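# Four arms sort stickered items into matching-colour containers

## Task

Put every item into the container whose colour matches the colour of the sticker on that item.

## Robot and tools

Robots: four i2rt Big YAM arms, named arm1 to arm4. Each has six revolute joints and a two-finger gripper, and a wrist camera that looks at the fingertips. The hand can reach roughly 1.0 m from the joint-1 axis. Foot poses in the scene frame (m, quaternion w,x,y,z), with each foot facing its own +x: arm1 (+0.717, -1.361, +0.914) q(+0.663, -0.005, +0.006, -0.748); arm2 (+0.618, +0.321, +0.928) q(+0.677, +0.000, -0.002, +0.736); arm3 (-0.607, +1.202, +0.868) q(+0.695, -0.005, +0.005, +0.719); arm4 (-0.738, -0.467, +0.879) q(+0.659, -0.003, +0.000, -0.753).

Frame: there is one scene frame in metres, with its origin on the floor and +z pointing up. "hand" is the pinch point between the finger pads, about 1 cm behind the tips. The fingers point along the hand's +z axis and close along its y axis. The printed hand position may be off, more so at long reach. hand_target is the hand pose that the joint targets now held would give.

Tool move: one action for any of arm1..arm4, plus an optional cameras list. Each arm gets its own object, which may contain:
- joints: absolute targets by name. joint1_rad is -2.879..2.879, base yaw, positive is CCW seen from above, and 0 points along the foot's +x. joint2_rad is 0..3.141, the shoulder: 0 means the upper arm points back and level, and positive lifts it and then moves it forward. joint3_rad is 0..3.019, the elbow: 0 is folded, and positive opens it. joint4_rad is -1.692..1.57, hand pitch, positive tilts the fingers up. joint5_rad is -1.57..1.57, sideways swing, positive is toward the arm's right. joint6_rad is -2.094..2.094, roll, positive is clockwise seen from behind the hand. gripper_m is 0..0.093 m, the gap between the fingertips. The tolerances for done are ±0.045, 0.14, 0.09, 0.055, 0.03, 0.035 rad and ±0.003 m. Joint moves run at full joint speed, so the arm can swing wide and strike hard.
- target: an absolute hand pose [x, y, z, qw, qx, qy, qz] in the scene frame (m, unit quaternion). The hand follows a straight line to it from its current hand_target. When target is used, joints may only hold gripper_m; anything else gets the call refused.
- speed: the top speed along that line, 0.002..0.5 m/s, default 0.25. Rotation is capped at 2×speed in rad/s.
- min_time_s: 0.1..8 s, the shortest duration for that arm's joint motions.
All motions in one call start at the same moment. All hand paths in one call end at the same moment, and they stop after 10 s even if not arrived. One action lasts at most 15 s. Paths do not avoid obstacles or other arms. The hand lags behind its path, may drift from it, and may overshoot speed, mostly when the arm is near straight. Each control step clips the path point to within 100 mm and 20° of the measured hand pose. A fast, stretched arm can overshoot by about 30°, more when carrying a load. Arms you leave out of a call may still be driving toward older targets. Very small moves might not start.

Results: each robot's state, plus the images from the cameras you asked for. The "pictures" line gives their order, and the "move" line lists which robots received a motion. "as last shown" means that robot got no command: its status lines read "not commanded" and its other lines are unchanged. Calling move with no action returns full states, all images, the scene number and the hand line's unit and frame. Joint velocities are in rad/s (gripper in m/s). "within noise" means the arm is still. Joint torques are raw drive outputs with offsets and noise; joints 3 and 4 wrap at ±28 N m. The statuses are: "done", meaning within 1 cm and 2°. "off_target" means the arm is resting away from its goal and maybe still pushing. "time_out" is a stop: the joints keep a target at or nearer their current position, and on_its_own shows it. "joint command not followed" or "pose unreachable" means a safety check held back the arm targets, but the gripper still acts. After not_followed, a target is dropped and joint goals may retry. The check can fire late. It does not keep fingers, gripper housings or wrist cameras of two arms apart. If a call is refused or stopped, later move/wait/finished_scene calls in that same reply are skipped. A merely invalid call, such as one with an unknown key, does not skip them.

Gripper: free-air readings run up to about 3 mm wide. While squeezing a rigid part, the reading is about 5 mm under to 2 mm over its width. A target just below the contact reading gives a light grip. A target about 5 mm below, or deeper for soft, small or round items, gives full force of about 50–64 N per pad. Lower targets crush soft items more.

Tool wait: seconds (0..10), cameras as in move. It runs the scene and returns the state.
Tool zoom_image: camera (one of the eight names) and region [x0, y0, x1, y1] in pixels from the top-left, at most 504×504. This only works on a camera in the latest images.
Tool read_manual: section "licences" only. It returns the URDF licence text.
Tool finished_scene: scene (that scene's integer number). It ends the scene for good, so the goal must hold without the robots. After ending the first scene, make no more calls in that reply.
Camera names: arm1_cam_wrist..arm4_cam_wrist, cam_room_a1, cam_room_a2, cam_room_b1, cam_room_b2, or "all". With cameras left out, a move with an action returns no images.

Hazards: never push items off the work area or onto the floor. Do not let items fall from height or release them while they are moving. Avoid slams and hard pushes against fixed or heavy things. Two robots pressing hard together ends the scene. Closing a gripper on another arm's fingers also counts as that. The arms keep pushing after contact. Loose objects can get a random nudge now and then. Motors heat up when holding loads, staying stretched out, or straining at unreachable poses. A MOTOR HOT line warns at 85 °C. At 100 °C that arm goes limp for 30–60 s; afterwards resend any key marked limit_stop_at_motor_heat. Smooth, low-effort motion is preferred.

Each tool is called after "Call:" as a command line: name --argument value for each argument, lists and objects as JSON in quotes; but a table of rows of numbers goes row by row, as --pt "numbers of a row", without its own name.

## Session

Call:
move --arm1 '{"joints":{"joint1_rad":1.69,"joint2_rad":0.65,"joint3_rad":1.43,"joint4_rad":-1.49,"joint5_rad":0,"joint6_rad":0},"min_time_s":3}' --arm2 '{"joints":{"joint1_rad":-1.65,"joint2_rad":0.65,"joint3_rad":1.43,"joint4_rad":-1.49,"joint5_rad":0,"joint6_rad":0},"min_time_s":3}' --arm3 '{"joints":{"joint1_rad":1.5,"joint2_rad":0.65,"joint3_rad":1.43,"joint4_rad":-1.49,"joint5_rad":0,"joint6_rad":0},"min_time_s":3}' --arm4 '{"joints":{"joint1_rad":-1.5,"joint2_rad":0.65,"joint3_rad":1.43,"joint4_rad":-1.49,"joint5_rad":0,"joint6_rad":0},"min_time_s":3}' --cameras '["all"]'

Scene clock: 3.57 s.
Joint torques (N m): arm1=[-1.44 3.78 14.26 1.06 -0.04 -0.06] | arm2=[0.32 1.61 10.66 1.66 0.11 0.21] | arm3=[2.14 1.38 6.87 2.18 -0.06 -0.12] | arm4=[0.91 2.43 10.17 1.83 -0.08 -0.11]
Motor temperatures (°C): arm1=[21 24 27 23 21 21 21] | arm2=[23 24 26 22 22 20 23] | arm3=[24 23 24 23 24 23 23] | arm4=[22 22 24 22 24 21 24]
Heat: arm1: hottest joint3_rad 27 °C; arm2: hottest joint3_rad 26 °C; arm3: hottest joint1_rad 24 °C; arm4: hottest joint3_rad 24 °C.
move: arm1 done; arm2 done; arm3 done; arm4 done
Joint velocities: within noise
arm1.joint_positions: joint1_rad=+1.684 joint2_rad=+0.641 joint3_rad=+1.374 joint4_rad=-1.479 joint5_rad=+0.001 joint6_rad=+0.009 gripper_m=+0.09398
arm1.joint_status: all done
arm1.hand: x=+0.9498 y=-1.3644 z=+1.4092 quat_wxyz=(-0.394, -0.008, -0.919, -0.001)
arm1.hand_target: x=+0.9465 y=-1.3628 z=+1.4312 quat_wxyz=(-0.410, -0.001, -0.912, -0.001)
arm1.hand_status: not commanded
arm2.joint_positions: joint1_rad=-1.645 joint2_rad=+0.639 joint3_rad=+1.409 joint4_rad=-1.475 joint5_rad=-0.003 joint6_rad=-0.015 gripper_m=+0.09397
arm2.joint_status: all done
arm2.hand: x=+0.8384 y=+0.3213 z=+1.4448 quat_wxyz=(-0.421, +0.011, -0.907, -0.002)
arm2.hand_target: x=+0.8380 y=+0.3197 z=+1.4493 quat_wxyz=(-0.418, +0.002, -0.908, -0.002)
arm2.hand_status: not commanded
arm3.joint_positions: joint1_rad=+1.488 joint2_rad=+0.649 joint3_rad=+1.437 joint4_rad=-1.506 joint5_rad=+0.002 joint6_rad=+0.008 gripper_m=+0.09397
arm3.joint_status: all done
arm3.hand: x=-0.8249 y=+1.2207 z=+1.3879 quat_wxyz=(-0.003, +0.911, -0.029, -0.412)
arm3.hand_target: x=-0.8286 y=+1.2180 z=+1.3878 quat_wxyz=(-0.001, +0.909, -0.019, -0.417)
arm3.hand_status: not commanded
arm4.joint_positions: joint1_rad=-1.497 joint2_rad=+0.638 joint3_rad=+1.385 joint4_rad=-1.508 joint5_rad=+0.004 joint6_rad=+0.015 gripper_m=+0.09396
arm4.joint_status: all done
arm4.hand: x=-0.9533 y=-0.4510 z=+1.3792 quat_wxyz=(+0.009, -0.918, +0.035, +0.396)
arm4.hand_target: x=-0.9563 y=-0.4507 z=+1.4010 quat_wxyz=(+0.011, -0.907, +0.029, +0.419)
arm4.hand_status: not commanded
pictures: arm1_cam_wrist, arm2_cam_wrist, arm3_cam_wrist, arm4_cam_wrist, cam_room_a1, cam_room_a2, cam_room_b1, cam_room_b2
Images, in order (width x height): arm1_cam_wrist 672x504, arm2_cam_wrist 672x504, arm3_cam_wrist 672x504, arm4_cam_wrist 672x504, cam_room_a1 672x504, cam_room_a2 672x504, cam_room_b1 672x504, cam_room_b2 672x504.

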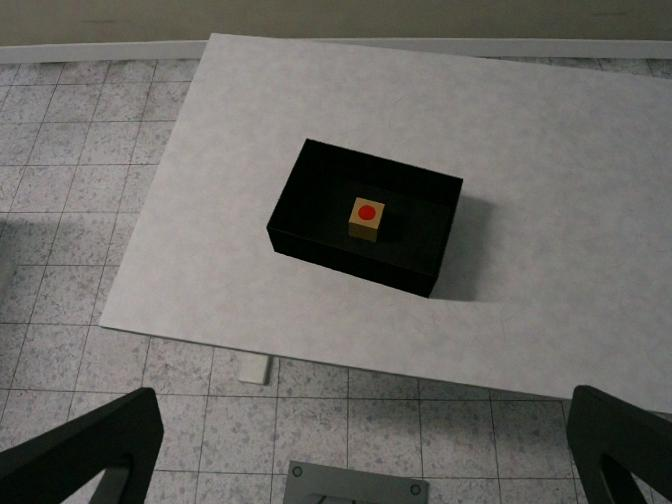

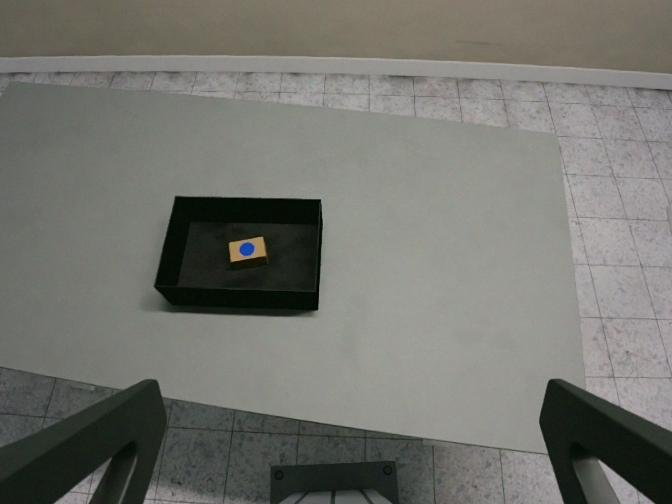

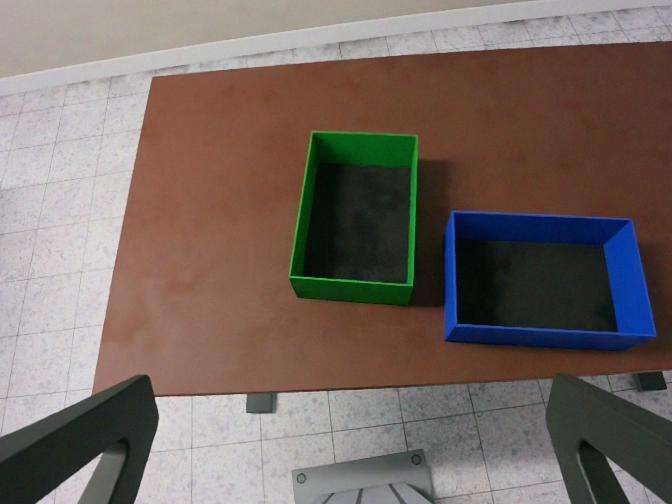

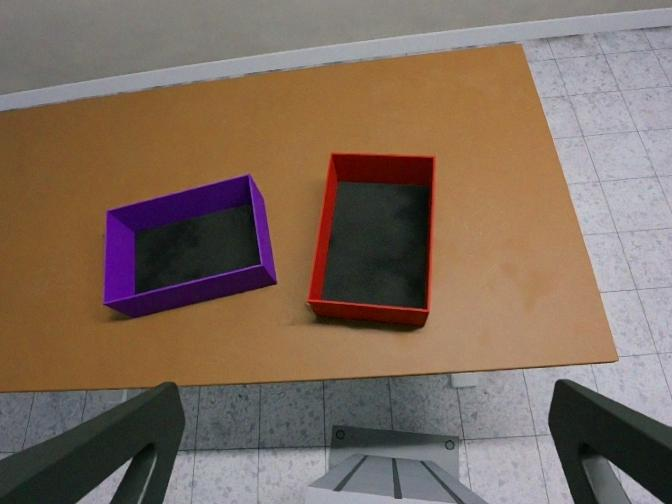

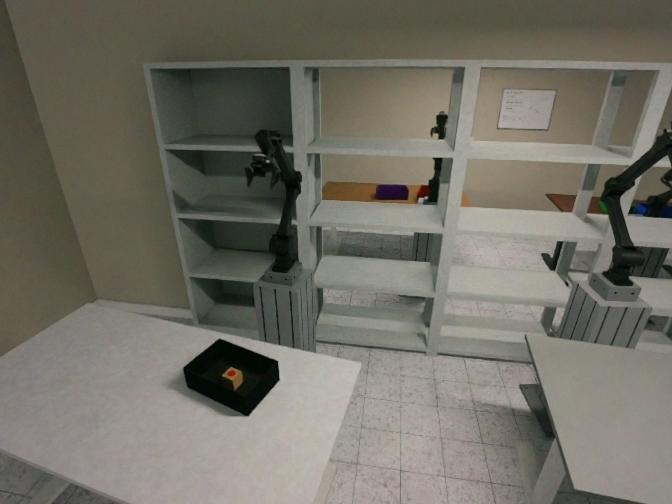

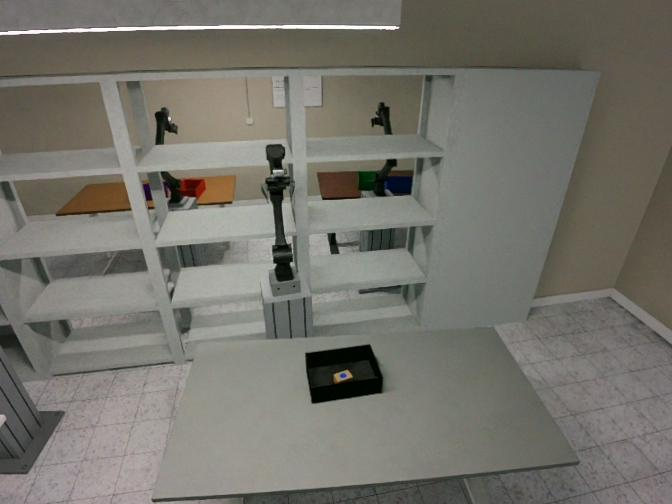

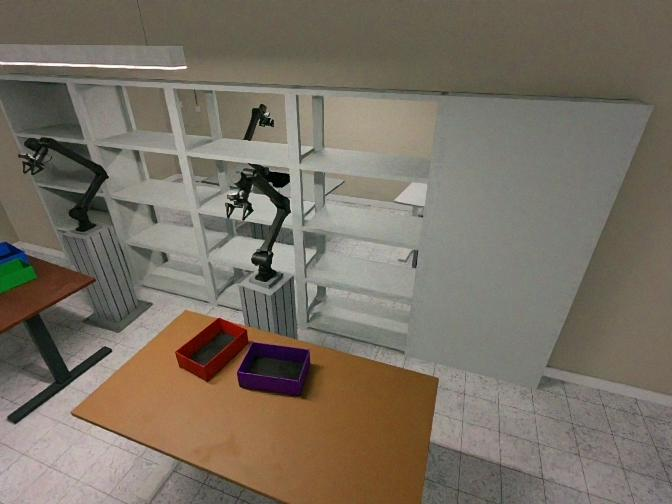

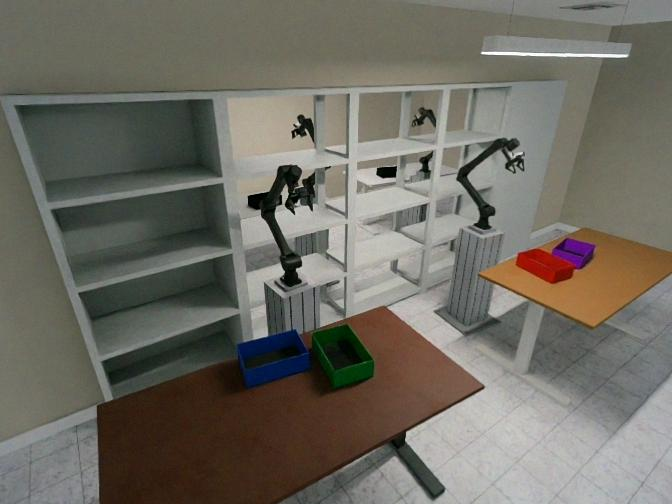

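Call:
move --arm1 '{"target":[1.365,-1.40,0.93,0.02,0,1,0],"speed":0.3}' --arm2 '{"target":[1.225,0.545,0.96,0.01,0,1,0],"speed":0.3}' --cameras '["arm1_cam_wrist","arm2_cam_wrist"]'

Scene clock: 22.83 s.
Joint torques (N m): arm1=[-2.55 -19.37 14.11 -0.16 0.07 -0.05] | arm2=[1.44 -22.65 13.91 0.09 -0.15 0.22] | arm3=[2.14 1.44 6.83 2.21 -0.05 -0.13] | arm4=[0.32 2.49 10.24 1.95 -0.09 -0.07]
Motor temperatures (°C): arm1=[21 24 30 23 21 21 21] | arm2=[23 24 29 22 22 20 23] | arm3=[24 23 25 23 24 23 23] | arm4=[22 22 27 22 24 21 24]
Heat: arm1: hottest joint3_rad 30 °C; arm2: hottest joint3_rad 29 °C; arm3: hottest joint3_rad 25 °C; arm4: hottest joint3_rad 27 °C.
move: arm1 off_target; arm2 off_target
Joint velocities: within noise
arm1.joint_positions: joint1_rad=+1.642 joint2_rad=+2.137 joint3_rad=+1.689 joint4_rad=-1.121 joint5_rad=-0.002 joint6_rad=-0.051 gripper_m=+0.09398
arm1.joint_status: not commanded
arm1.hand: x=+1.3433 y=-1.3917 z=+0.9041 quat_wxyz=(+0.007, +0.001, -1.000, -0.002)
arm1.hand_target: x=+1.3636 y=-1.4001 z=+0.9305 quat_wxyz=(-0.020, +0.000, -1.000, +0.000)
arm1.hand_status: off_target (0.035 m and 3.1 deg from the pose sent, 0.635 m and 44.1 deg at the start)
arm2.joint_positions: joint1_rad=-1.307 joint2_rad=+2.136 joint3_rad=+1.735 joint4_rad=-1.184 joint5_rad=+0.013 joint6_rad=+0.342 gripper_m=+0.09397
arm2.joint_status: not commanded
arm2.hand: x=+1.2112 y=+0.5330 z=+0.9466 quat_wxyz=(+0.004, +0.003, -1.000, +0.007)
arm2.hand_target: x=+1.2241 y=+0.5447 z=+0.9602 quat_wxyz=(-0.010, +0.000, -1.000, +0.000)
arm2.hand_status: off_target (0.023 m and 1.8 deg from the pose sent, 0.659 m and 48.6 deg at the start)
arm3, arm4: as last shown
arm4.joint_positions: joint1_rad=-1.497 joint2_rad=+0.638 joint3_rad=+1.385 joint4_rad=-1.508 joint5_rad=+0.004 joint6_rad=+0.014 gripper_m=+0.09396
Images, in order (width x height): arm1_cam_wrist 672x504, arm2_cam_wrist 672x504.

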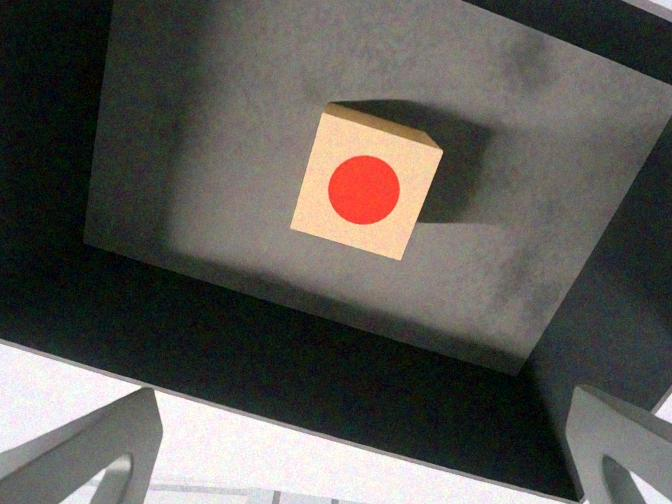

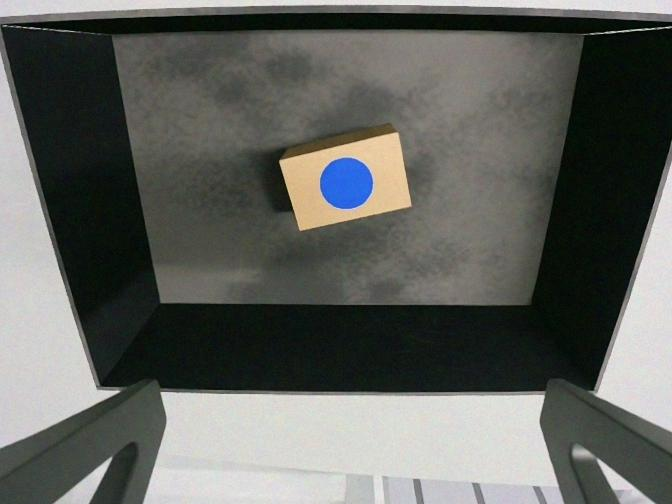

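Call:
move --arm1 '{"target":[1.372,-1.402,0.80,0.025,0.135,0.991,-0.003],"speed":0.2,"joints":{"gripper_m":0.085}}' --arm2 '{"target":[1.232,0.530,0.85,0,0.602,0.799,0],"speed":0.2,"joints":{"gripper_m":0.07}}' --cameras '["arm1_cam_wrist","arm2_cam_wrist"]'

Scene clock: 57.60 s.
Joint torques (N m): arm1=[-2.9 -18.02 9.91 0.99 0.14 0.11] | arm2=[-0.03 -21.19 9.54 1.22 -0.09 0.21] | arm3=[2.08 1.55 6.89 2.22 -0.05 -0.13] | arm4=[0.56 2.49 10.41 1.83 -0.03 -0.1]
Motor temperatures (°C): arm1=[21 25 32 23 21 21 21] | arm2=[23 26 34 22 22 20 23] | arm3=[24 23 26 24 24 23 23] | arm4=[22 22 31 22 24 21 24]
Heat: arm1: hottest joint3_rad 32 °C; arm2: hottest joint3_rad 34 °C; arm3: hottest joint3_rad 26 °C; arm4: hottest joint3_rad 31 °C.
move: arm1 off_target; arm2 off_target
Joint velocities: within noise
arm1.joint_positions: joint1_rad=+1.642 joint2_rad=+2.301 joint3_rad=+1.689 joint4_rad=-0.909 joint5_rad=+0.009 joint6_rad=+0.202 gripper_m=+0.08507
arm1.joint_status: all done
arm1.hand: x=+1.3645 y=-1.3946 z=+0.8037 quat_wxyz=(-0.017, -0.126, -0.992, +0.003)
arm1.hand_target: x=+1.3717 y=-1.4021 z=+0.8001 quat_wxyz=(-0.025, -0.135, -0.991, +0.003)
arm1.hand_status: off_target (0.011 m and 1.4 deg from the pose sent, 0.108 m and 16.1 deg at the start)
arm2.joint_positions: joint1_rad=-1.316 joint2_rad=+2.261 joint3_rad=+1.735 joint4_rad=-1.034 joint5_rad=+0.006 joint6_rad=+1.605 gripper_m=+0.07010
arm2.joint_status: all done
arm2.hand: x=+1.2296 y=+0.5352 z=+0.8692 quat_wxyz=(-0.005, -0.591, -0.806, -0.004)
arm2.hand_target: x=+1.2313 y=+0.5299 z=+0.8503 quat_wxyz=(+0.000, -0.602, -0.799, +0.000)
arm2.hand_status: off_target (0.020 m and 1.7 deg from the pose sent, 0.099 m and 74.4 deg at the start)
arm3, arm4: as last shown
Images, in order (width x height): arm1_cam_wrist 672x504, arm2_cam_wrist 672x504.

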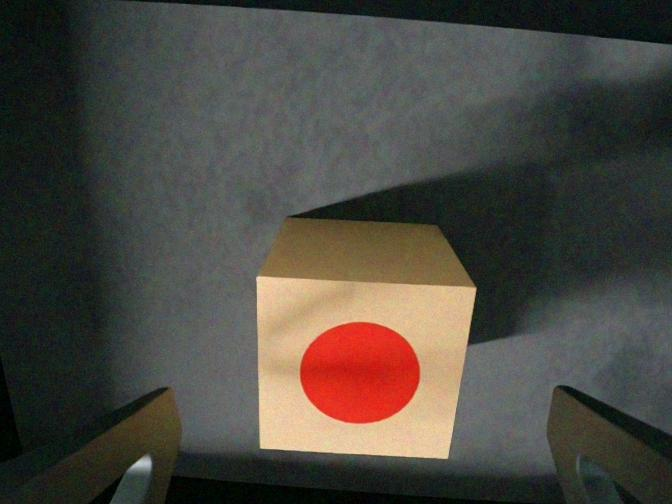

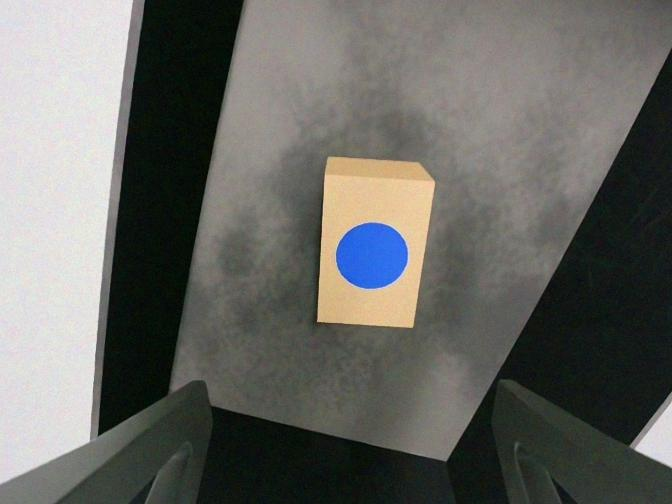

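Call:
move --arm1 '{"target":[1.367,-1.401,0.733,0.025,0.135,0.991,-0.003],"speed":0.15}' --arm2 '{"target":[1.229,0.515,0.757,0,0.629,0.777,0],"speed":0.15}' --cameras '["arm1_cam_wrist","arm2_cam_wrist"]'

Scene clock: 70.43 s.
Joint torques (N m): arm1=[-2.84 -19.14 8.4 1.1 0.12 0.12] | arm2=[0.15 -22.89 7.86 1.13 -0.08 0.21] | arm3=[2.14 1.55 6.86 2.21 -0.04 -0.12] | arm4=[1.2 2.84 10.39 1.8 -0.08 -0.09]
Motor temperatures (°C): arm1=[21 26 32 23 21 21 21] | arm2=[23 27 33 22 22 20 23] | arm3=[24 23 26 24 24 23 23] | arm4=[22 22 32 22 24 21 24]
Heat: arm1: hottest joint3_rad 32 °C; arm2: hottest joint3_rad 33 °C; arm3: hottest joint3_rad 26 °C; arm4: hottest joint3_rad 32 °C.
move: arm1 done; arm2 off_target
Joint velocities: within noise
arm1.joint_positions: joint1_rad=+1.642 joint2_rad=+2.415 joint3_rad=+1.689 joint4_rad=-0.798 joint5_rad=+0.009 joint6_rad=+0.203 gripper_m=+0.08507
arm1.joint_status: not commanded
arm1.hand: x=+1.3609 y=-1.3943 z=+0.7340 quat_wxyz=(-0.016, -0.126, -0.992, +0.003)
arm1.hand_target: x=+1.3668 y=-1.4011 z=+0.7330 quat_wxyz=(-0.025, -0.135, -0.991, +0.003)
arm1.hand_status: done (0.009 m and 1.5 deg from the pose sent, 0.071 m and 1.4 deg at the start)
arm2.joint_positions: joint1_rad=-1.339 joint2_rad=+2.410 joint3_rad=+1.716 joint4_rad=-0.871 joint5_rad=+0.006 joint6_rad=+1.655 gripper_m=+0.07010
arm2.joint_status: not commanded
arm2.hand: x=+1.2310 y=+0.5201 z=+0.7707 quat_wxyz=(-0.004, -0.620, -0.784, -0.003)
arm2.hand_target: x=+1.2286 y=+0.5150 z=+0.7572 quat_wxyz=(+0.000, -0.629, -0.777, +0.000)
arm2.hand_status: off_target (0.015 m and 1.4 deg from the pose sent, 0.114 m and 5.5 deg at the start)
arm3, arm4: as last shown
Images, in order (width x height): arm1_cam_wrist 672x504, arm2_cam_wrist 672x504.

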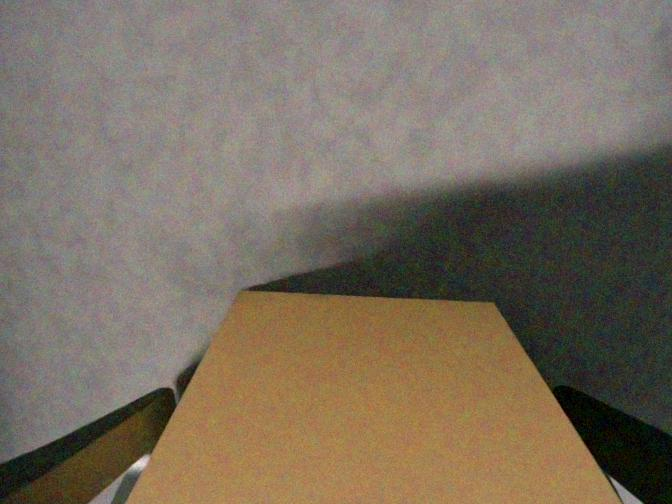

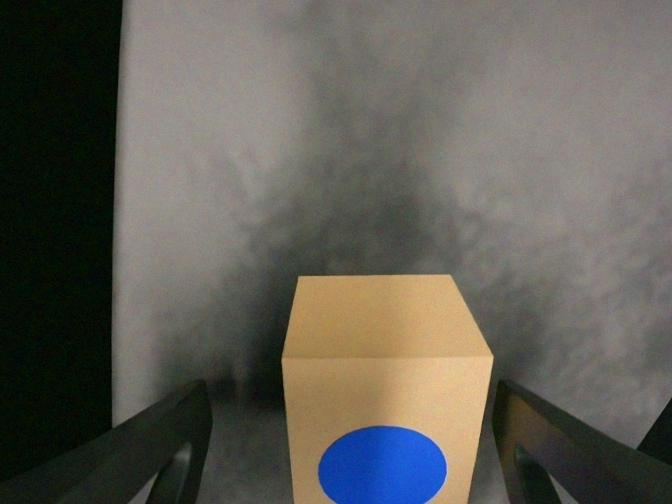

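Call:
move --arm1 '{"joints":{"gripper_m":0.05}}' --arm2 '{"joints":{"gripper_m":0.034}}'

Call:
move --arm1 '{"target":[1.1,-1.40,1.15,0,0.07,0.997,0],"speed":0.3}' --arm2 '{"target":[1.0,0.45,1.15,0,0.5,0.866,0],"speed":0.3}' --cameras '["arm1_cam_wrist","arm2_cam_wrist"]'

Scene clock: 75.40 s.
Joint torques (N m): arm1=[-2.14 -18.61 8.58 1.07 0.14 0.11] | arm2=[0.15 -22.83 7.84 1.14 -0.07 0.21] | arm3=[2.2 1.49 6.87 2.19 -0.05 -0.14] | arm4=[0.56 2.49 10.26 1.83 -0.02 -0.1]
Motor temperatures (°C): arm1=[21 26 32 23 21 21 21] | arm2=[23 27 32 22 22 20 23] | arm3=[24 23 27 24 24 23 23] | arm4=[22 22 33 22 24 21 24]
Heat: arm1: hottest joint3_rad 32 °C; arm2: hottest joint3_rad 32 °C; arm3: hottest joint3_rad 27 °C; arm4: hottest joint3_rad 33 °C.
move: arm1 off_target; arm2 off_target
Joint velocities: within noise
arm1.joint_positions: joint1_rad=+1.642 joint2_rad=+2.415 joint3_rad=+1.689 joint4_rad=-0.798 joint5_rad=+0.010 joint6_rad=+0.204 gripper_m=+0.05373
arm1.joint_status: gripper_m off_target (ended at +0.05376, target +0.05000)
arm1.hand: x=+1.3609 y=-1.3943 z=+0.7340 quat_wxyz=(-0.016, -0.126, -0.992, +0.003)
arm1.hand_target: x=+1.3668 y=-1.4011 z=+0.7330 quat_wxyz=(-0.025, -0.135, -0.991, +0.003)
arm1.hand_status: not commanded
arm2.joint_positions: joint1_rad=-1.339 joint2_rad=+2.410 joint3_rad=+1.716 joint4_rad=-0.870 joint5_rad=+0.006 joint6_rad=+1.655 gripper_m=+0.04193
arm2.joint_status: gripper_m off_target (ended at +0.04197, target +0.03400)
arm2.hand: x=+1.2311 y=+0.5202 z=+0.7707 quat_wxyz=(-0.004, -0.621, -0.784, -0.003)
arm2.hand_target: x=+1.2286 y=+0.5151 z=+0.7572 quat_wxyz=(+0.000, -0.629, -0.777, +0.000)
arm2.hand_status: not commanded
arm3, arm4: as last shown
pictures: none

Scene clock: 77.77 s.
Joint torques (N m): arm1=[-3.02 -7.53 14.65 0.01 -0.06 -0.05] | arm2=[1.55 -11.81 11.62 0.1 -0.07 -0.1] | arm3=[2.14 1.38 6.83 2.19 -0.06 -0.13] | arm4=[0.97 2.55 10.25 1.85 -0.07 -0.11]
Motor temperatures (°C): arm1=[21 26 32 23 21 21 21] | arm2=[23 27 32 22 22 20 23] | arm3=[24 23 27 24 24 23 23] | arm4=[22 22 33 22 24 21 24]
Heat: arm1: hottest joint3_rad 32 °C; arm2: hottest joint3_rad 32 °C; arm3: hottest joint3_rad 27 °C; arm4: hottest joint3_rad 33 °C.
move: arm1 off_target; arm2 done
Joint velocities: within noise
arm1.joint_positions: joint1_rad=+1.602 joint2_rad=+1.321 joint3_rad=+1.213 joint4_rad=-1.479 joint5_rad=+0.003 joint6_rad=+0.049 gripper_m=+0.05373
arm1.joint_status: not commanded
arm1.hand: x=+1.0887 y=-1.3953 z=+1.1333 quat_wxyz=(+0.016, -0.069, -0.997, +0.001)
arm1.hand_target: x=+1.0993 y=-1.4000 z=+1.1499 quat_wxyz=(+0.000, -0.070, -0.998, +0.000)
arm1.hand_status: off_target (0.021 m and 1.9 deg from the pose sent, 0.491 m and 6.7 deg at the start)
arm2.joint_positions: joint1_rad=-1.335 joint2_rad=+1.394 joint3_rad=+1.264 joint4_rad=-1.438 joint5_rad=+0.006 joint6_rad=+1.393 gripper_m=+0.04197
arm2.joint_status: not commanded
arm2.hand: x=+0.9991 y=+0.4449 z=+1.1470 quat_wxyz=(-0.003, -0.511, -0.860, -0.001)
arm2.hand_target: x=+0.9999 y=+0.4500 z=+1.1500 quat_wxyz=(+0.000, -0.500, -0.866, +0.000)
arm2.hand_status: done (0.006 m and 1.5 deg from the pose sent, 0.450 m and 16.7 deg at the start)
arm3, arm4: as last shown
Images, in order (width x height): arm1_cam_wrist 672x504, arm2_cam_wrist 672x504.

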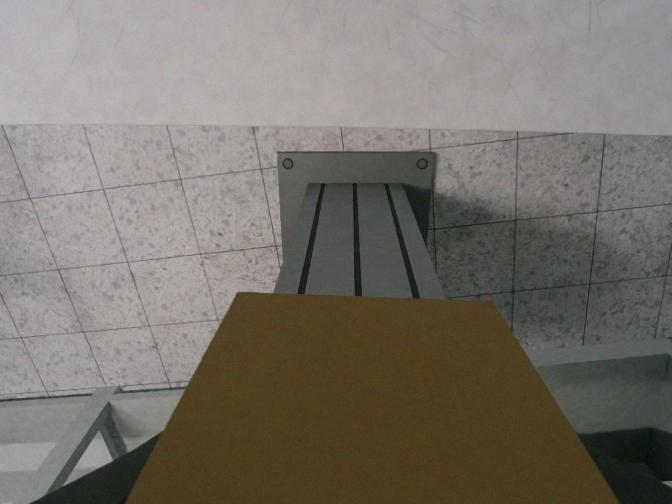

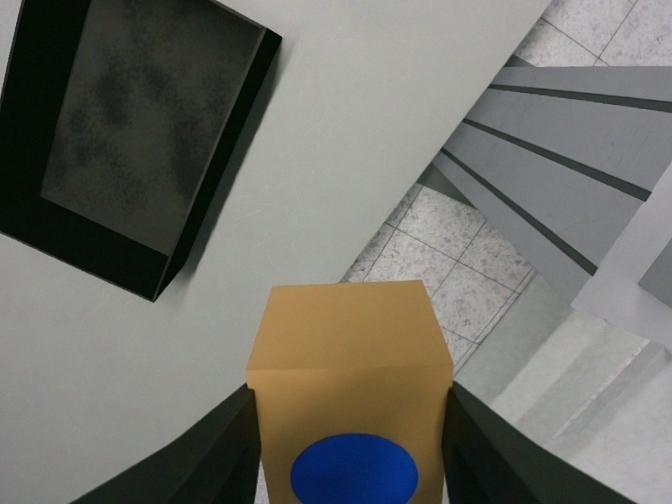

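Call:
move --arm1 '{"joints":{"joint1_rad":-2.1,"joint2_rad":0.5,"joint3_rad":1.0,"joint4_rad":-0.5,"joint5_rad":0,"joint6_rad":0,"gripper_m":0.045},"min_time_s":4}' --arm2 '{"joints":{"joint1_rad":0.6,"joint2_rad":0.465,"joint3_rad":1.0,"joint4_rad":-0.55,"joint5_rad":0,"joint6_rad":0},"min_time_s":4}' --arm3 '{"joints":{"joint1_rad":-2.2,"joint2_rad":0.6,"joint3_rad":1.39,"joint4_rad":-0.8,"joint5_rad":0,"joint6_rad":0},"min_time_s":4}' --arm4 '{"joints":{"joint1_rad":1.1,"joint2_rad":0.63,"joint3_rad":1.44,"joint4_rad":-0.8,"joint5_rad":0,"joint6_rad":0},"min_time_s":4}'

Call:
move --arm1 '{"target":[0.41,-1.057,1.15,0.0873,-0.737,0.097,0.663],"speed":0.3}' --arm2 '{"target":[0.40,0.77,1.15,0.0873,-0.737,0.097,0.663],"speed":0.3}' --arm3 '{"target":[-0.36,1.02,1.12,0.674,0.2126,0.674,-0.2126],"speed":0.25}' --arm4 '{"target":[-0.38,-0.70,1.12,0.690,0.153,0.690,-0.153],"speed":0.25}' --cameras '["arm1_cam_wrist","arm2_cam_wrist","arm3_cam_wrist","arm4_cam_wrist"]'

Scene clock: 100.63 s.
Joint torques (N m): arm1=[-2.32 2.67 10.85 2.73 -0.04 -0.04] | arm2=[1.08 0.09 9.72 3.66 -0.09 -0.09] | arm3=[0.32 1.32 6.98 2.56 0.03 -0.13] | arm4=[1.03 0.91 10.81 2.24 0 -0.07]
Motor temperatures (°C): arm1=[21 26 33 23 21 21 22] | arm2=[23 26 32 22 22 20 24] | arm3=[24 23 27 24 24 23 23] | arm4=[22 22 34 22 24 21 24]
Heat: arm1: hottest joint3_rad 33 °C; arm2: hottest joint3_rad 32 °C; arm3: hottest joint3_rad 27 °C; arm4: hottest joint3_rad 34 °C.
move: arm1 off_target; arm2 done; arm3 done; arm4 done
Joint velocities: within noise
arm1.joint_positions: joint1_rad=-2.094 joint2_rad=+0.504 joint3_rad=+0.997 joint4_rad=-0.525 joint5_rad=+0.001 joint6_rad=+0.009 gripper_m=+0.05375
arm1.joint_status: gripper_m off_target (ended at +0.05375, target +0.04500); the others done
arm1.hand: x=+0.4803 y=-1.1770 z=+1.4637 quat_wxyz=(+0.217, -0.675, +0.231, +0.666)
arm1.hand_target: x=+0.4830 y=-1.1770 z=+1.4730 quat_wxyz=(+0.225, -0.665, +0.226, +0.676)
arm1.hand_status: not commanded
arm2.joint_positions: joint1_rad=+0.596 joint2_rad=+0.471 joint3_rad=+1.011 joint4_rad=-0.575 joint5_rad=+0.002 joint6_rad=+0.015 gripper_m=+0.04198
arm2.joint_status: all done
arm2.hand: x=+0.4346 y=+0.5453 z=+1.4791 quat_wxyz=(-0.296, +0.647, -0.314, -0.629)
arm2.hand_target: x=+0.4336 y=+0.5443 z=+1.4805 quat_wxyz=(-0.302, +0.644, -0.304, -0.634)
arm2.hand_status: not commanded
arm3.joint_positions: joint1_rad=-2.189 joint2_rad=+0.608 joint3_rad=+1.397 joint4_rad=-0.818 joint5_rad=+0.000 joint6_rad=+0.007 gripper_m=+0.09400
arm3.joint_status: all done
arm3.hand: x=-0.3855 y=+1.0642 z=+1.5363 quat_wxyz=(-0.670, -0.204, -0.684, +0.203)
arm3.hand_target: x=-0.3890 y=+1.0630 z=+1.5390 quat_wxyz=(-0.675, -0.204, -0.678, +0.211)
arm3.hand_status: not commanded
arm4.joint_positions: joint1_rad=+1.098 joint2_rad=+0.638 joint3_rad=+1.392 joint4_rad=-0.820 joint5_rad=+0.002 joint6_rad=+0.014 gripper_m=+0.09398
arm4.joint_status: all done
arm4.hand: x=-0.5020 y=-0.6269 z=+1.5343 quat_wxyz=(-0.652, -0.222, -0.696, +0.202)
arm4.hand_target: x=-0.5151 y=-0.6165 z=+1.5662 quat_wxyz=(-0.677, -0.208, -0.673, +0.213)
arm4.hand_status: not commanded
pictures: none

Scene clock: 103.30 s.
Joint torques (N m): arm1=[-2.49 -4.42 10.1 2.61 -0.15 -0.06] | arm2=[0.03 -12.22 13.01 3 -0.52 -0.09] | arm3=[0.26 1.96 9.84 2.59 -0.08 -0.02] | arm4=[0.44 -5.3 7.76 2.06 -0.04 -0.03]
Motor temperatures (°C): arm1=[21 26 33 23 21 21 22] | arm2=[23 26 32 22 22 20 24] | arm3=[24 23 27 24 24 23 23] | arm4=[22 22 34 22 24 21 24]
Heat: arm1: hottest joint3_rad 33 °C; arm2: hottest joint3_rad 32 °C; arm3: hottest joint3_rad 27 °C; arm4: hottest joint3_rad 34 °C.
move: arm1 off_target; arm2 off_target; arm3 done; arm4 done
Joint velocities: within noise
arm1.joint_positions: joint1_rad=-2.503 joint2_rad=+1.147 joint3_rad=+0.459 joint4_rad=+0.476 joint5_rad=-0.790 joint6_rad=-0.118 gripper_m=+0.05375
arm1.joint_status: not commanded
arm1.hand: x=+0.4081 y=-1.0614 z=+1.1392 quat_wxyz=(+0.071, -0.745, +0.108, +0.655)
arm1.hand_target: x=+0.4100 y=-1.0571 z=+1.1500 quat_wxyz=(+0.087, -0.737, +0.097, +0.663)
arm1.hand_status: off_target (0.012 m and 2.6 deg from the pose sent, 0.343 m and 22.6 deg at the start)
arm2.joint_positions: joint1_rad=+0.047 joint2_rad=+1.469 joint3_rad=+0.687 joint4_rad=+0.434 joint5_rad=-1.167 joint6_rad=-0.235 gripper_m=+0.04199
arm2.joint_status: not commanded
arm2.hand: x=+0.3995 y=+0.7511 z=+1.1257 quat_wxyz=(-0.055, +0.743, -0.125, -0.656)
arm2.hand_target: x=+0.4006 y=+0.7685 z=+1.1501 quat_wxyz=(-0.088, +0.737, -0.097, -0.663)
arm2.hand_status: off_target (0.031 m and 5.0 deg from the pose sent, 0.400 m and 36.4 deg at the start)
arm3.joint_positions: joint1_rad=-2.273 joint2_rad=+0.322 joint3_rad=+0.157 joint4_rad=+0.142 joint5_rad=-0.069 joint6_rad=+0.007 gripper_m=+0.09400
arm3.joint_status: not commanded
arm3.hand: x=-0.3579 y=+1.0238 z=+1.1163 quat_wxyz=(-0.670, -0.209, -0.681, +0.208)
arm3.hand_target: x=-0.3600 y=+1.0202 z=+1.1201 quat_wxyz=(-0.674, -0.213, -0.674, +0.213)
arm3.hand_status: done (0.006 m and 1.1 deg from the pose sent, 0.419 m and 2.0 deg at the start)
arm4.joint_positions: joint1_rad=+1.036 joint2_rad=+1.061 joint3_rad=+0.330 joint4_rad=+0.705 joint5_rad=-0.236 joint6_rad=+0.014 gripper_m=+0.09398
arm4.joint_status: not commanded
arm4.hand: x=-0.3792 y=-0.6970 z=+1.1111 quat_wxyz=(-0.682, -0.159, -0.699, +0.144)
arm4.hand_target: x=-0.3800 y=-0.6998 z=+1.1201 quat_wxyz=(-0.690, -0.153, -0.690, +0.153)
arm4.hand_status: done (0.009 m and 1.8 deg from the pose sent, 0.438 m and 10.7 deg at the start)
Images, in order (width x height): arm1_cam_wrist 672x504, arm2_cam_wrist 672x504, arm3_cam_wrist 672x504, arm4_cam_wrist 672x504.

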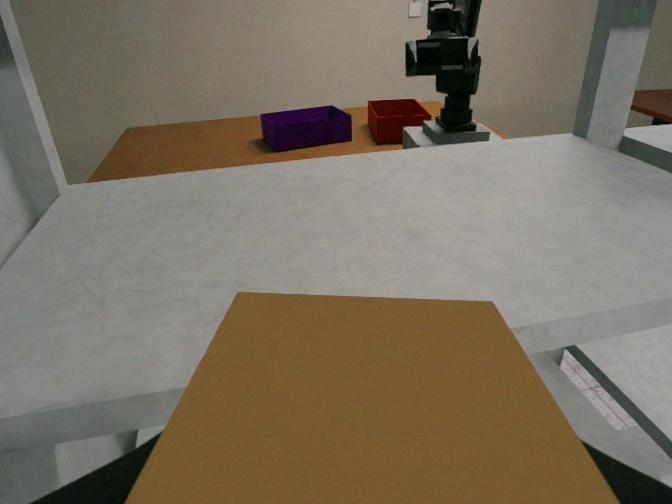

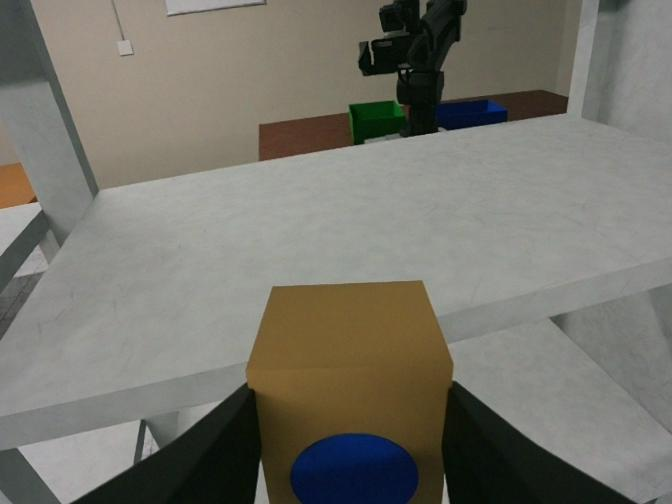

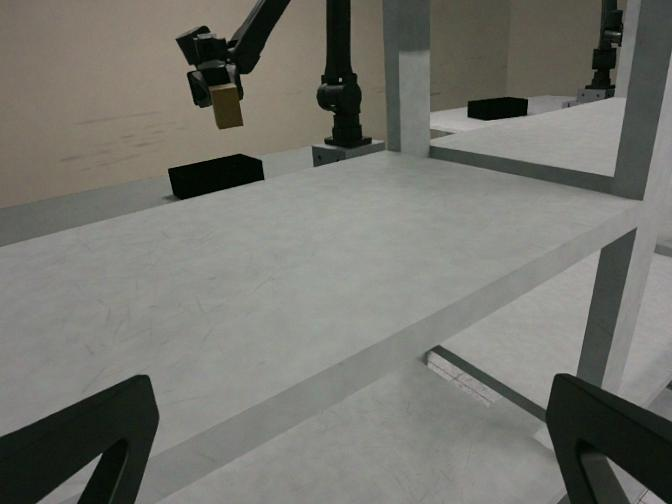

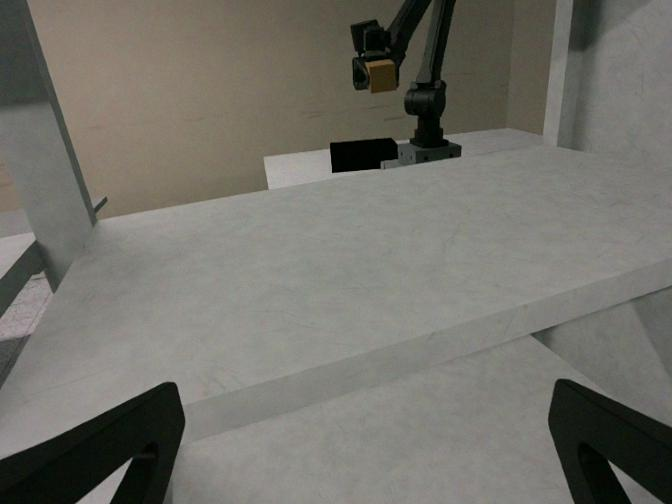

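Call:
move --arm1 '{"target":[0.0,-0.95,1.082,0.089,-0.725,0.0954,0.676],"speed":0.25}' --arm2 '{"target":[0.02,0.87,1.085,0.089,-0.725,0.0954,0.676],"speed":0.25}'

Call:
move --arm1 '{"target":[0.0,-0.95,1.055,0.089,-0.725,0.0954,0.676],"speed":0.06}' --arm2 '{"target":[0.02,0.87,1.04,0.089,-0.725,0.0954,0.676],"speed":0.06}' --cameras '["arm3_cam_wrist","arm4_cam_wrist"]'

Call:
zoom_image --camera "arm3_cam_wrist" --region '[170, 120, 340, 290]'

Call:
zoom_image --camera "arm4_cam_wrist" --region '[350, 90, 510, 250]'

Scene clock: 112.43 s.
Joint torques (N m): arm1=[-1.08 -17.96 15.1 1.4 0.03 0.11] | arm2=[0.5 -21.54 14.32 1.96 0.06 0.23] | arm3=[0.15 2.08 9.81 2.55 -0.08 -0.02] | arm4=[0.44 -5.48 7.8 2.17 -0.04 -0.06]
Motor temperatures (°C): arm1=[21 25 34 23 21 21 22] | arm2=[23 26 32 22 22 20 24] | arm3=[24 23 27 24 24 23 23] | arm4=[22 22 33 22 24 21 24]
Heat: arm1: hottest joint3_rad 34 °C; arm2: hottest joint3_rad 32 °C; arm3: hottest joint3_rad 27 °C; arm4: hottest joint3_rad 33 °C.
move: arm1 off_target; arm2 off_target
Joint velocities: within noise
arm1.joint_positions: joint1_rad=-2.039 joint2_rad=+2.142 joint3_rad=+1.424 joint4_rad=+0.576 joint5_rad=-0.323 joint6_rad=-0.038 gripper_m=+0.05375
arm1.joint_status: not commanded
arm1.hand: x=+0.0167 y=-0.9580 z=+1.0531 quat_wxyz=(+0.084, -0.741, +0.101, +0.659)
arm1.hand_target: x=+0.0024 y=-0.9515 z=+1.0823 quat_wxyz=(+0.089, -0.725, +0.095, +0.676)
arm1.hand_status: off_target (0.034 m and 2.8 deg from the pose sent, 0.427 m and 4.2 deg at the start)
arm2.joint_positions: joint1_rad=+0.625 joint2_rad=+2.128 joint3_rad=+1.432 joint4_rad=+0.591 joint5_rad=-0.605 joint6_rad=-0.059 gripper_m=+0.04199
arm2.joint_status: not commanded
arm2.hand: x=+0.0290 y=+0.8549 z=+1.0769 quat_wxyz=(-0.087, +0.731, -0.093, -0.670)
arm2.hand_target: x=+0.0211 y=+0.8689 z=+1.0851 quat_wxyz=(-0.089, +0.725, -0.095, -0.676)
arm2.hand_status: off_target (0.019 m and 1.1 deg from the pose sent, 0.400 m and 6.0 deg at the start)
arm3, arm4: as last shown
pictures: none

Scene clock: 113.80 s.
Joint torques (N m): arm1=[-1.26 -17.38 14.17 2.74 -0.01 0.12] | arm2=[0.32 -19.08 12.71 2.82 0.1 0.16] | arm3=[0.03 2.08 9.81 2.59 -0.09 -0.02] | arm4=[-0.09 -5.66 7.71 2.14 -0.04 -0.05]
Motor temperatures (°C): arm1=[21 25 34 23 21 21 22] | arm2=[23 26 33 22 22 20 24] | arm3=[24 23 28 24 24 23 23] | arm4=[22 22 33 22 24 21 24]
Heat: arm1: hottest joint3_rad 34 °C; arm2: hottest joint3_rad 33 °C; arm3: hottest joint3_rad 28 °C; arm4: hottest joint3_rad 33 °C.
move: arm1 off_target; arm2 off_target
Joint velocities: within noise
arm1.joint_positions: joint1_rad=-2.039 joint2_rad=+2.181 joint3_rad=+1.424 joint4_rad=+0.594 joint5_rad=-0.323 joint6_rad=-0.038 gripper_m=+0.05375
arm1.joint_status: not commanded
arm1.hand: x=+0.0163 y=-0.9579 z=+1.0270 quat_wxyz=(+0.081, -0.747, +0.104, +0.652)
arm1.hand_target: x=+0.0023 y=-0.9514 z=+1.0553 quat_wxyz=(+0.089, -0.725, +0.095, +0.676)
arm1.hand_status: off_target (0.033 m and 4.0 deg from the pose sent, 0.019 m and 2.8 deg at the start)
arm2.joint_positions: joint1_rad=+0.625 joint2_rad=+2.175 joint3_rad=+1.441 joint4_rad=+0.653 joint5_rad=-0.605 joint6_rad=-0.053 gripper_m=+0.04200
arm2.joint_status: not commanded
arm2.hand: x=+0.0264 y=+0.8579 z=+1.0586 quat_wxyz=(-0.091, +0.725, -0.089, -0.677)
arm2.hand_target: x=+0.0213 y=+0.8686 z=+1.0400 quat_wxyz=(-0.089, +0.725, -0.095, -0.676)
arm2.hand_status: off_target (0.023 m and 0.8 deg from the pose sent, 0.041 m and 1.1 deg at the start)
arm3, arm4: as last shown
Images, in order (width x height): arm3_cam_wrist 672x504, arm4_cam_wrist 672x504.

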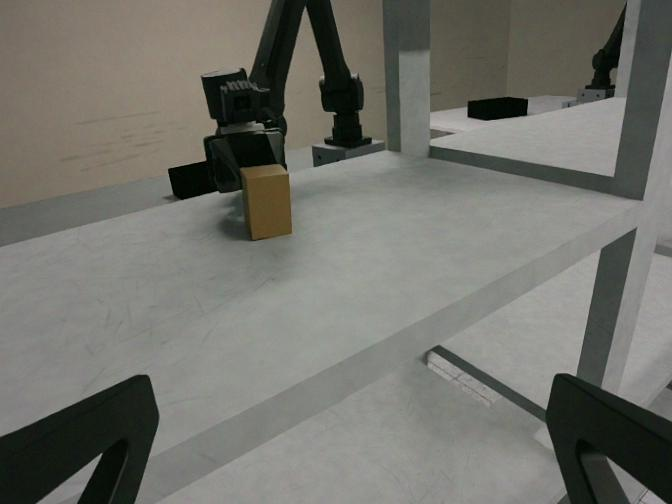

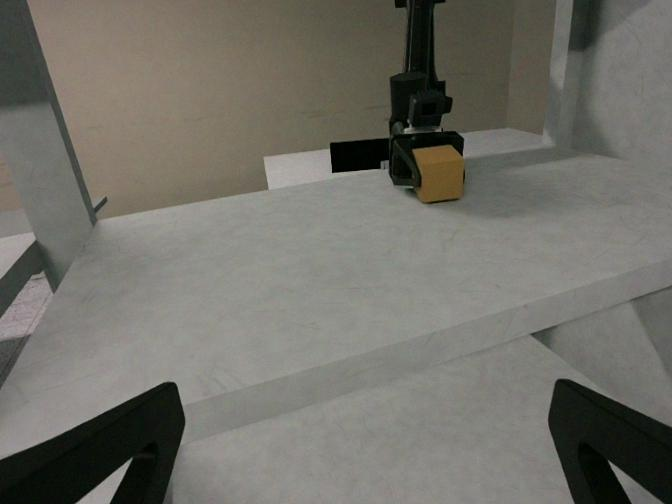

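Scaled by 2.965.

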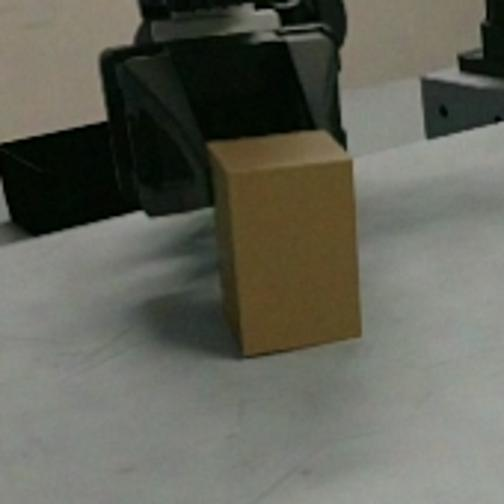

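Scaled by 3.150.

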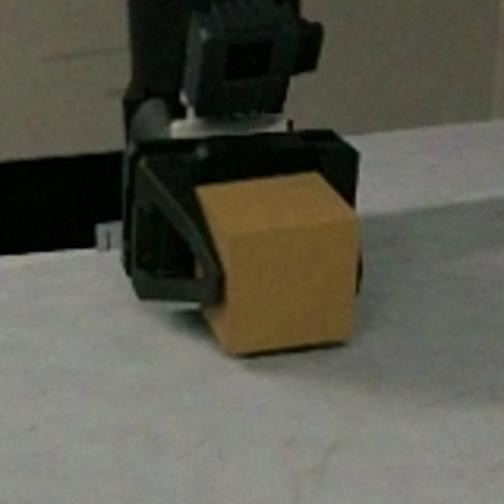

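Call:
move --arm1 '{"target":[0.0,-0.95,1.037,0.089,-0.725,0.0954,0.676],"speed":0.06}' --arm2 '{"target":[0.02,0.87,1.015,0.089,-0.725,0.0954,0.676],"speed":0.06}' --cameras '["arm3_cam_wrist","arm4_cam_wrist"]'

Call:
zoom_image --camera "arm3_cam_wrist" --region '[170, 120, 340, 290]'

Call:
zoom_image --camera "arm4_cam_wrist" --region '[350, 90, 510, 250]'

Scene clock: 121.23 s.
Joint torques (N m): arm1=[-1.2 -17.32 13.91 2.54 0.02 0.13] | arm2=[0.38 -17.67 11.48 2.26 0.12 0.12] | arm3=[0.21 2.02 9.83 2.61 -0.08 -0.03] | arm4=[0.15 -5.19 7.79 2.11 -0.07 -0.05]
Motor temperatures (°C): arm1=[21 26 34 23 21 21 22] | arm2=[23 26 32 23 22 20 24] | arm3=[24 23 28 24 24 23 23] | arm4=[22 22 33 22 24 21 24]
Heat: arm1: hottest joint3_rad 34 °C; arm2: hottest joint3_rad 32 °C; arm3: hottest joint3_rad 28 °C; arm4: hottest joint3_rad 33 °C.
move: arm1 off_target; arm2 off_target
Joint velocities: within noise
arm1.joint_positions: joint1_rad=-2.039 joint2_rad=+2.201 joint3_rad=+1.425 joint4_rad=+0.631 joint5_rad=-0.323 joint6_rad=-0.038 gripper_m=+0.05375
arm1.joint_status: not commanded
arm1.hand: x=+0.0154 y=-0.9573 z=+1.0206 quat_wxyz=(+0.084, -0.742, +0.101, +0.658)
arm1.hand_target: x=+0.0017 y=-0.9510 z=+1.0374 quat_wxyz=(+0.089, -0.725, +0.095, +0.676)
arm1.hand_status: off_target (0.024 m and 3.0 deg from the pose sent, 0.021 m and 4.0 deg at the start)
arm2.joint_positions: joint1_rad=+0.625 joint2_rad=+2.200 joint3_rad=+1.449 joint4_rad=+0.713 joint5_rad=-0.605 joint6_rad=-0.048 gripper_m=+0.04200
arm2.joint_status: not commanded
arm2.hand: x=+0.0245 y=+0.8601 z=+1.0564 quat_wxyz=(-0.099, +0.714, -0.081, -0.688)
arm2.hand_target: x=+0.0227 y=+0.8673 z=+1.0156 quat_wxyz=(-0.089, +0.725, -0.095, -0.676)
arm2.hand_status: off_target (0.043 m and 2.8 deg from the pose sent, 0.046 m and 0.7 deg at the start)
arm3, arm4: as last shown
Images, in order (width x height): arm3_cam_wrist 672x504, arm4_cam_wrist 672x504.

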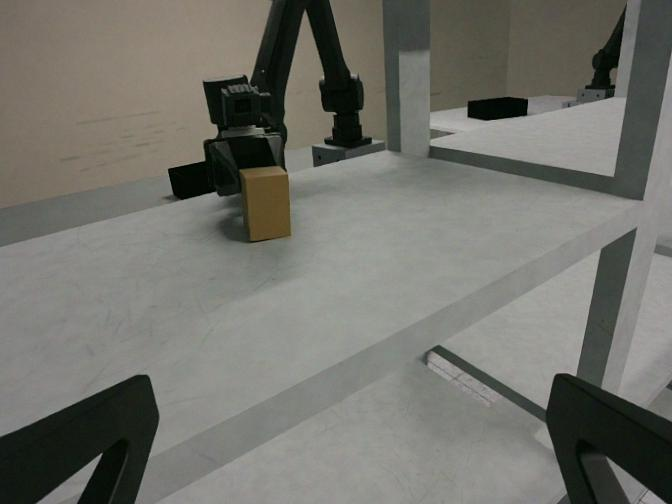

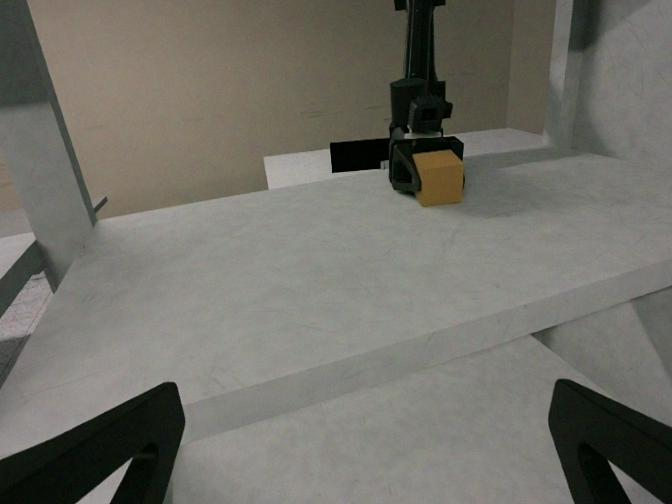

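Scaled by 2.965.

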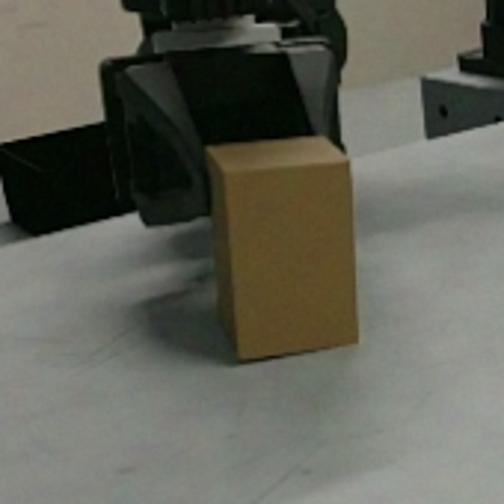

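Scaled by 3.150.

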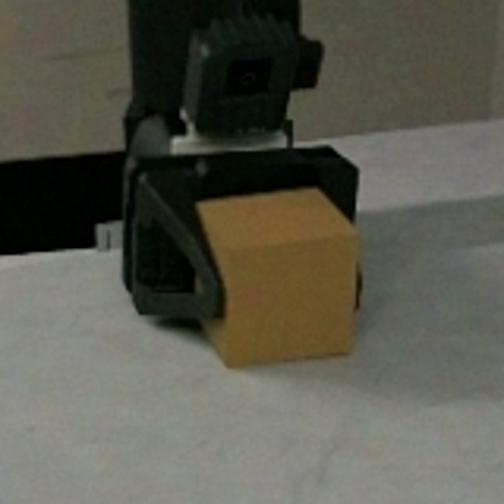

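Call:
move --arm1 '{"target":[0.001,-0.95,1.024,0.089,-0.725,0.0954,0.676],"speed":0.06}' --arm2 '{"target":[0.024,0.865,1.045,0.0905,-0.713,0.0945,0.688],"speed":0.06}' --cameras '["arm4_cam_wrist"]'

Call:
zoom_image --camera "arm4_cam_wrist" --region '[350, 90, 510, 250]'

Scene clock: 125.47 s.
Joint torques (N m): arm1=[-1.96 -15.79 13.78 2.32 -0.03 0.07] | arm2=[0.5 -21.6 10.18 2.69 0.12 0.18] | arm3=[0.26 2.14 9.81 2.59 -0.08 -0.03] | arm4=[0.26 -5.48 7.83 2.17 -0.09 -0.04]
Motor temperatures (°C): arm1=[21 26 34 23 21 21 22] | arm2=[23 26 33 23 22 20 24] | arm3=[24 23 28 24 24 23 23] | arm4=[22 22 33 22 24 21 24]
Heat: arm1: hottest joint3_rad 34 °C; arm2: hottest joint3_rad 33 °C; arm3: hottest joint3_rad 28 °C; arm4: hottest joint3_rad 33 °C.
move: arm1 off_target; arm2 off_target
Joint velocities: within noise
arm1.joint_positions: joint1_rad=-2.039 joint2_rad=+2.210 joint3_rad=+1.425 joint4_rad=+0.660 joint5_rad=-0.323 joint6_rad=-0.030 gripper_m=+0.05375
arm1.joint_status: not commanded
arm1.hand: x=+0.0149 y=-0.9570 z=+1.0201 quat_wxyz=(+0.084, -0.736, +0.102, +0.665)
arm1.hand_target: x=+0.0022 y=-0.9507 z=+1.0242 quat_wxyz=(+0.089, -0.725, +0.095, +0.676)
arm1.hand_status: off_target (0.016 m and 2.0 deg from the pose sent, 0.017 m and 3.0 deg at the start)
arm2.joint_positions: joint1_rad=+0.625 joint2_rad=+2.200 joint3_rad=+1.449 joint4_rad=+0.715 joint5_rad=-0.605 joint6_rad=-0.031 gripper_m=+0.04200
arm2.joint_status: not commanded
arm2.hand: x=+0.0245 y=+0.8602 z=+1.0568 quat_wxyz=(-0.094, +0.713, -0.087, -0.690)
arm2.hand_target: x=+0.0242 y=+0.8647 z=+1.0450 quat_wxyz=(-0.090, +0.713, -0.095, -0.688)
arm2.hand_status: off_target (0.013 m and 1.0 deg from the pose sent, 0.012 m and 1.8 deg at the start)
arm3, arm4: as last shown
Images, in order (width x height): arm4_cam_wrist 672x504.

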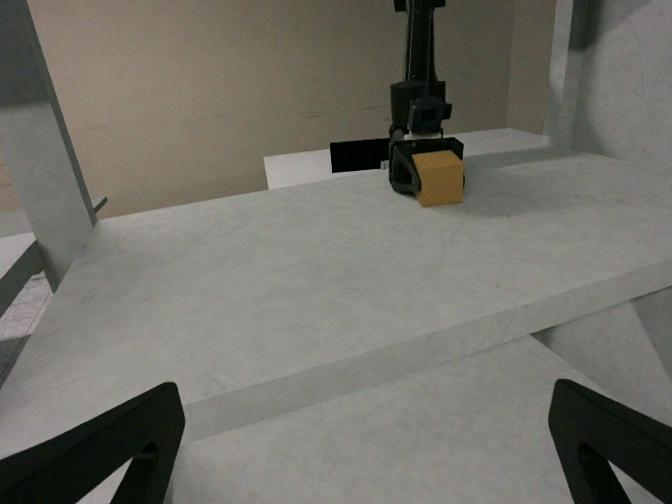

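Scaled by 3.150.

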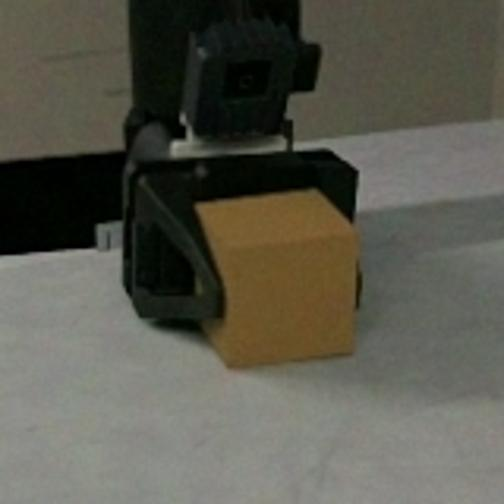

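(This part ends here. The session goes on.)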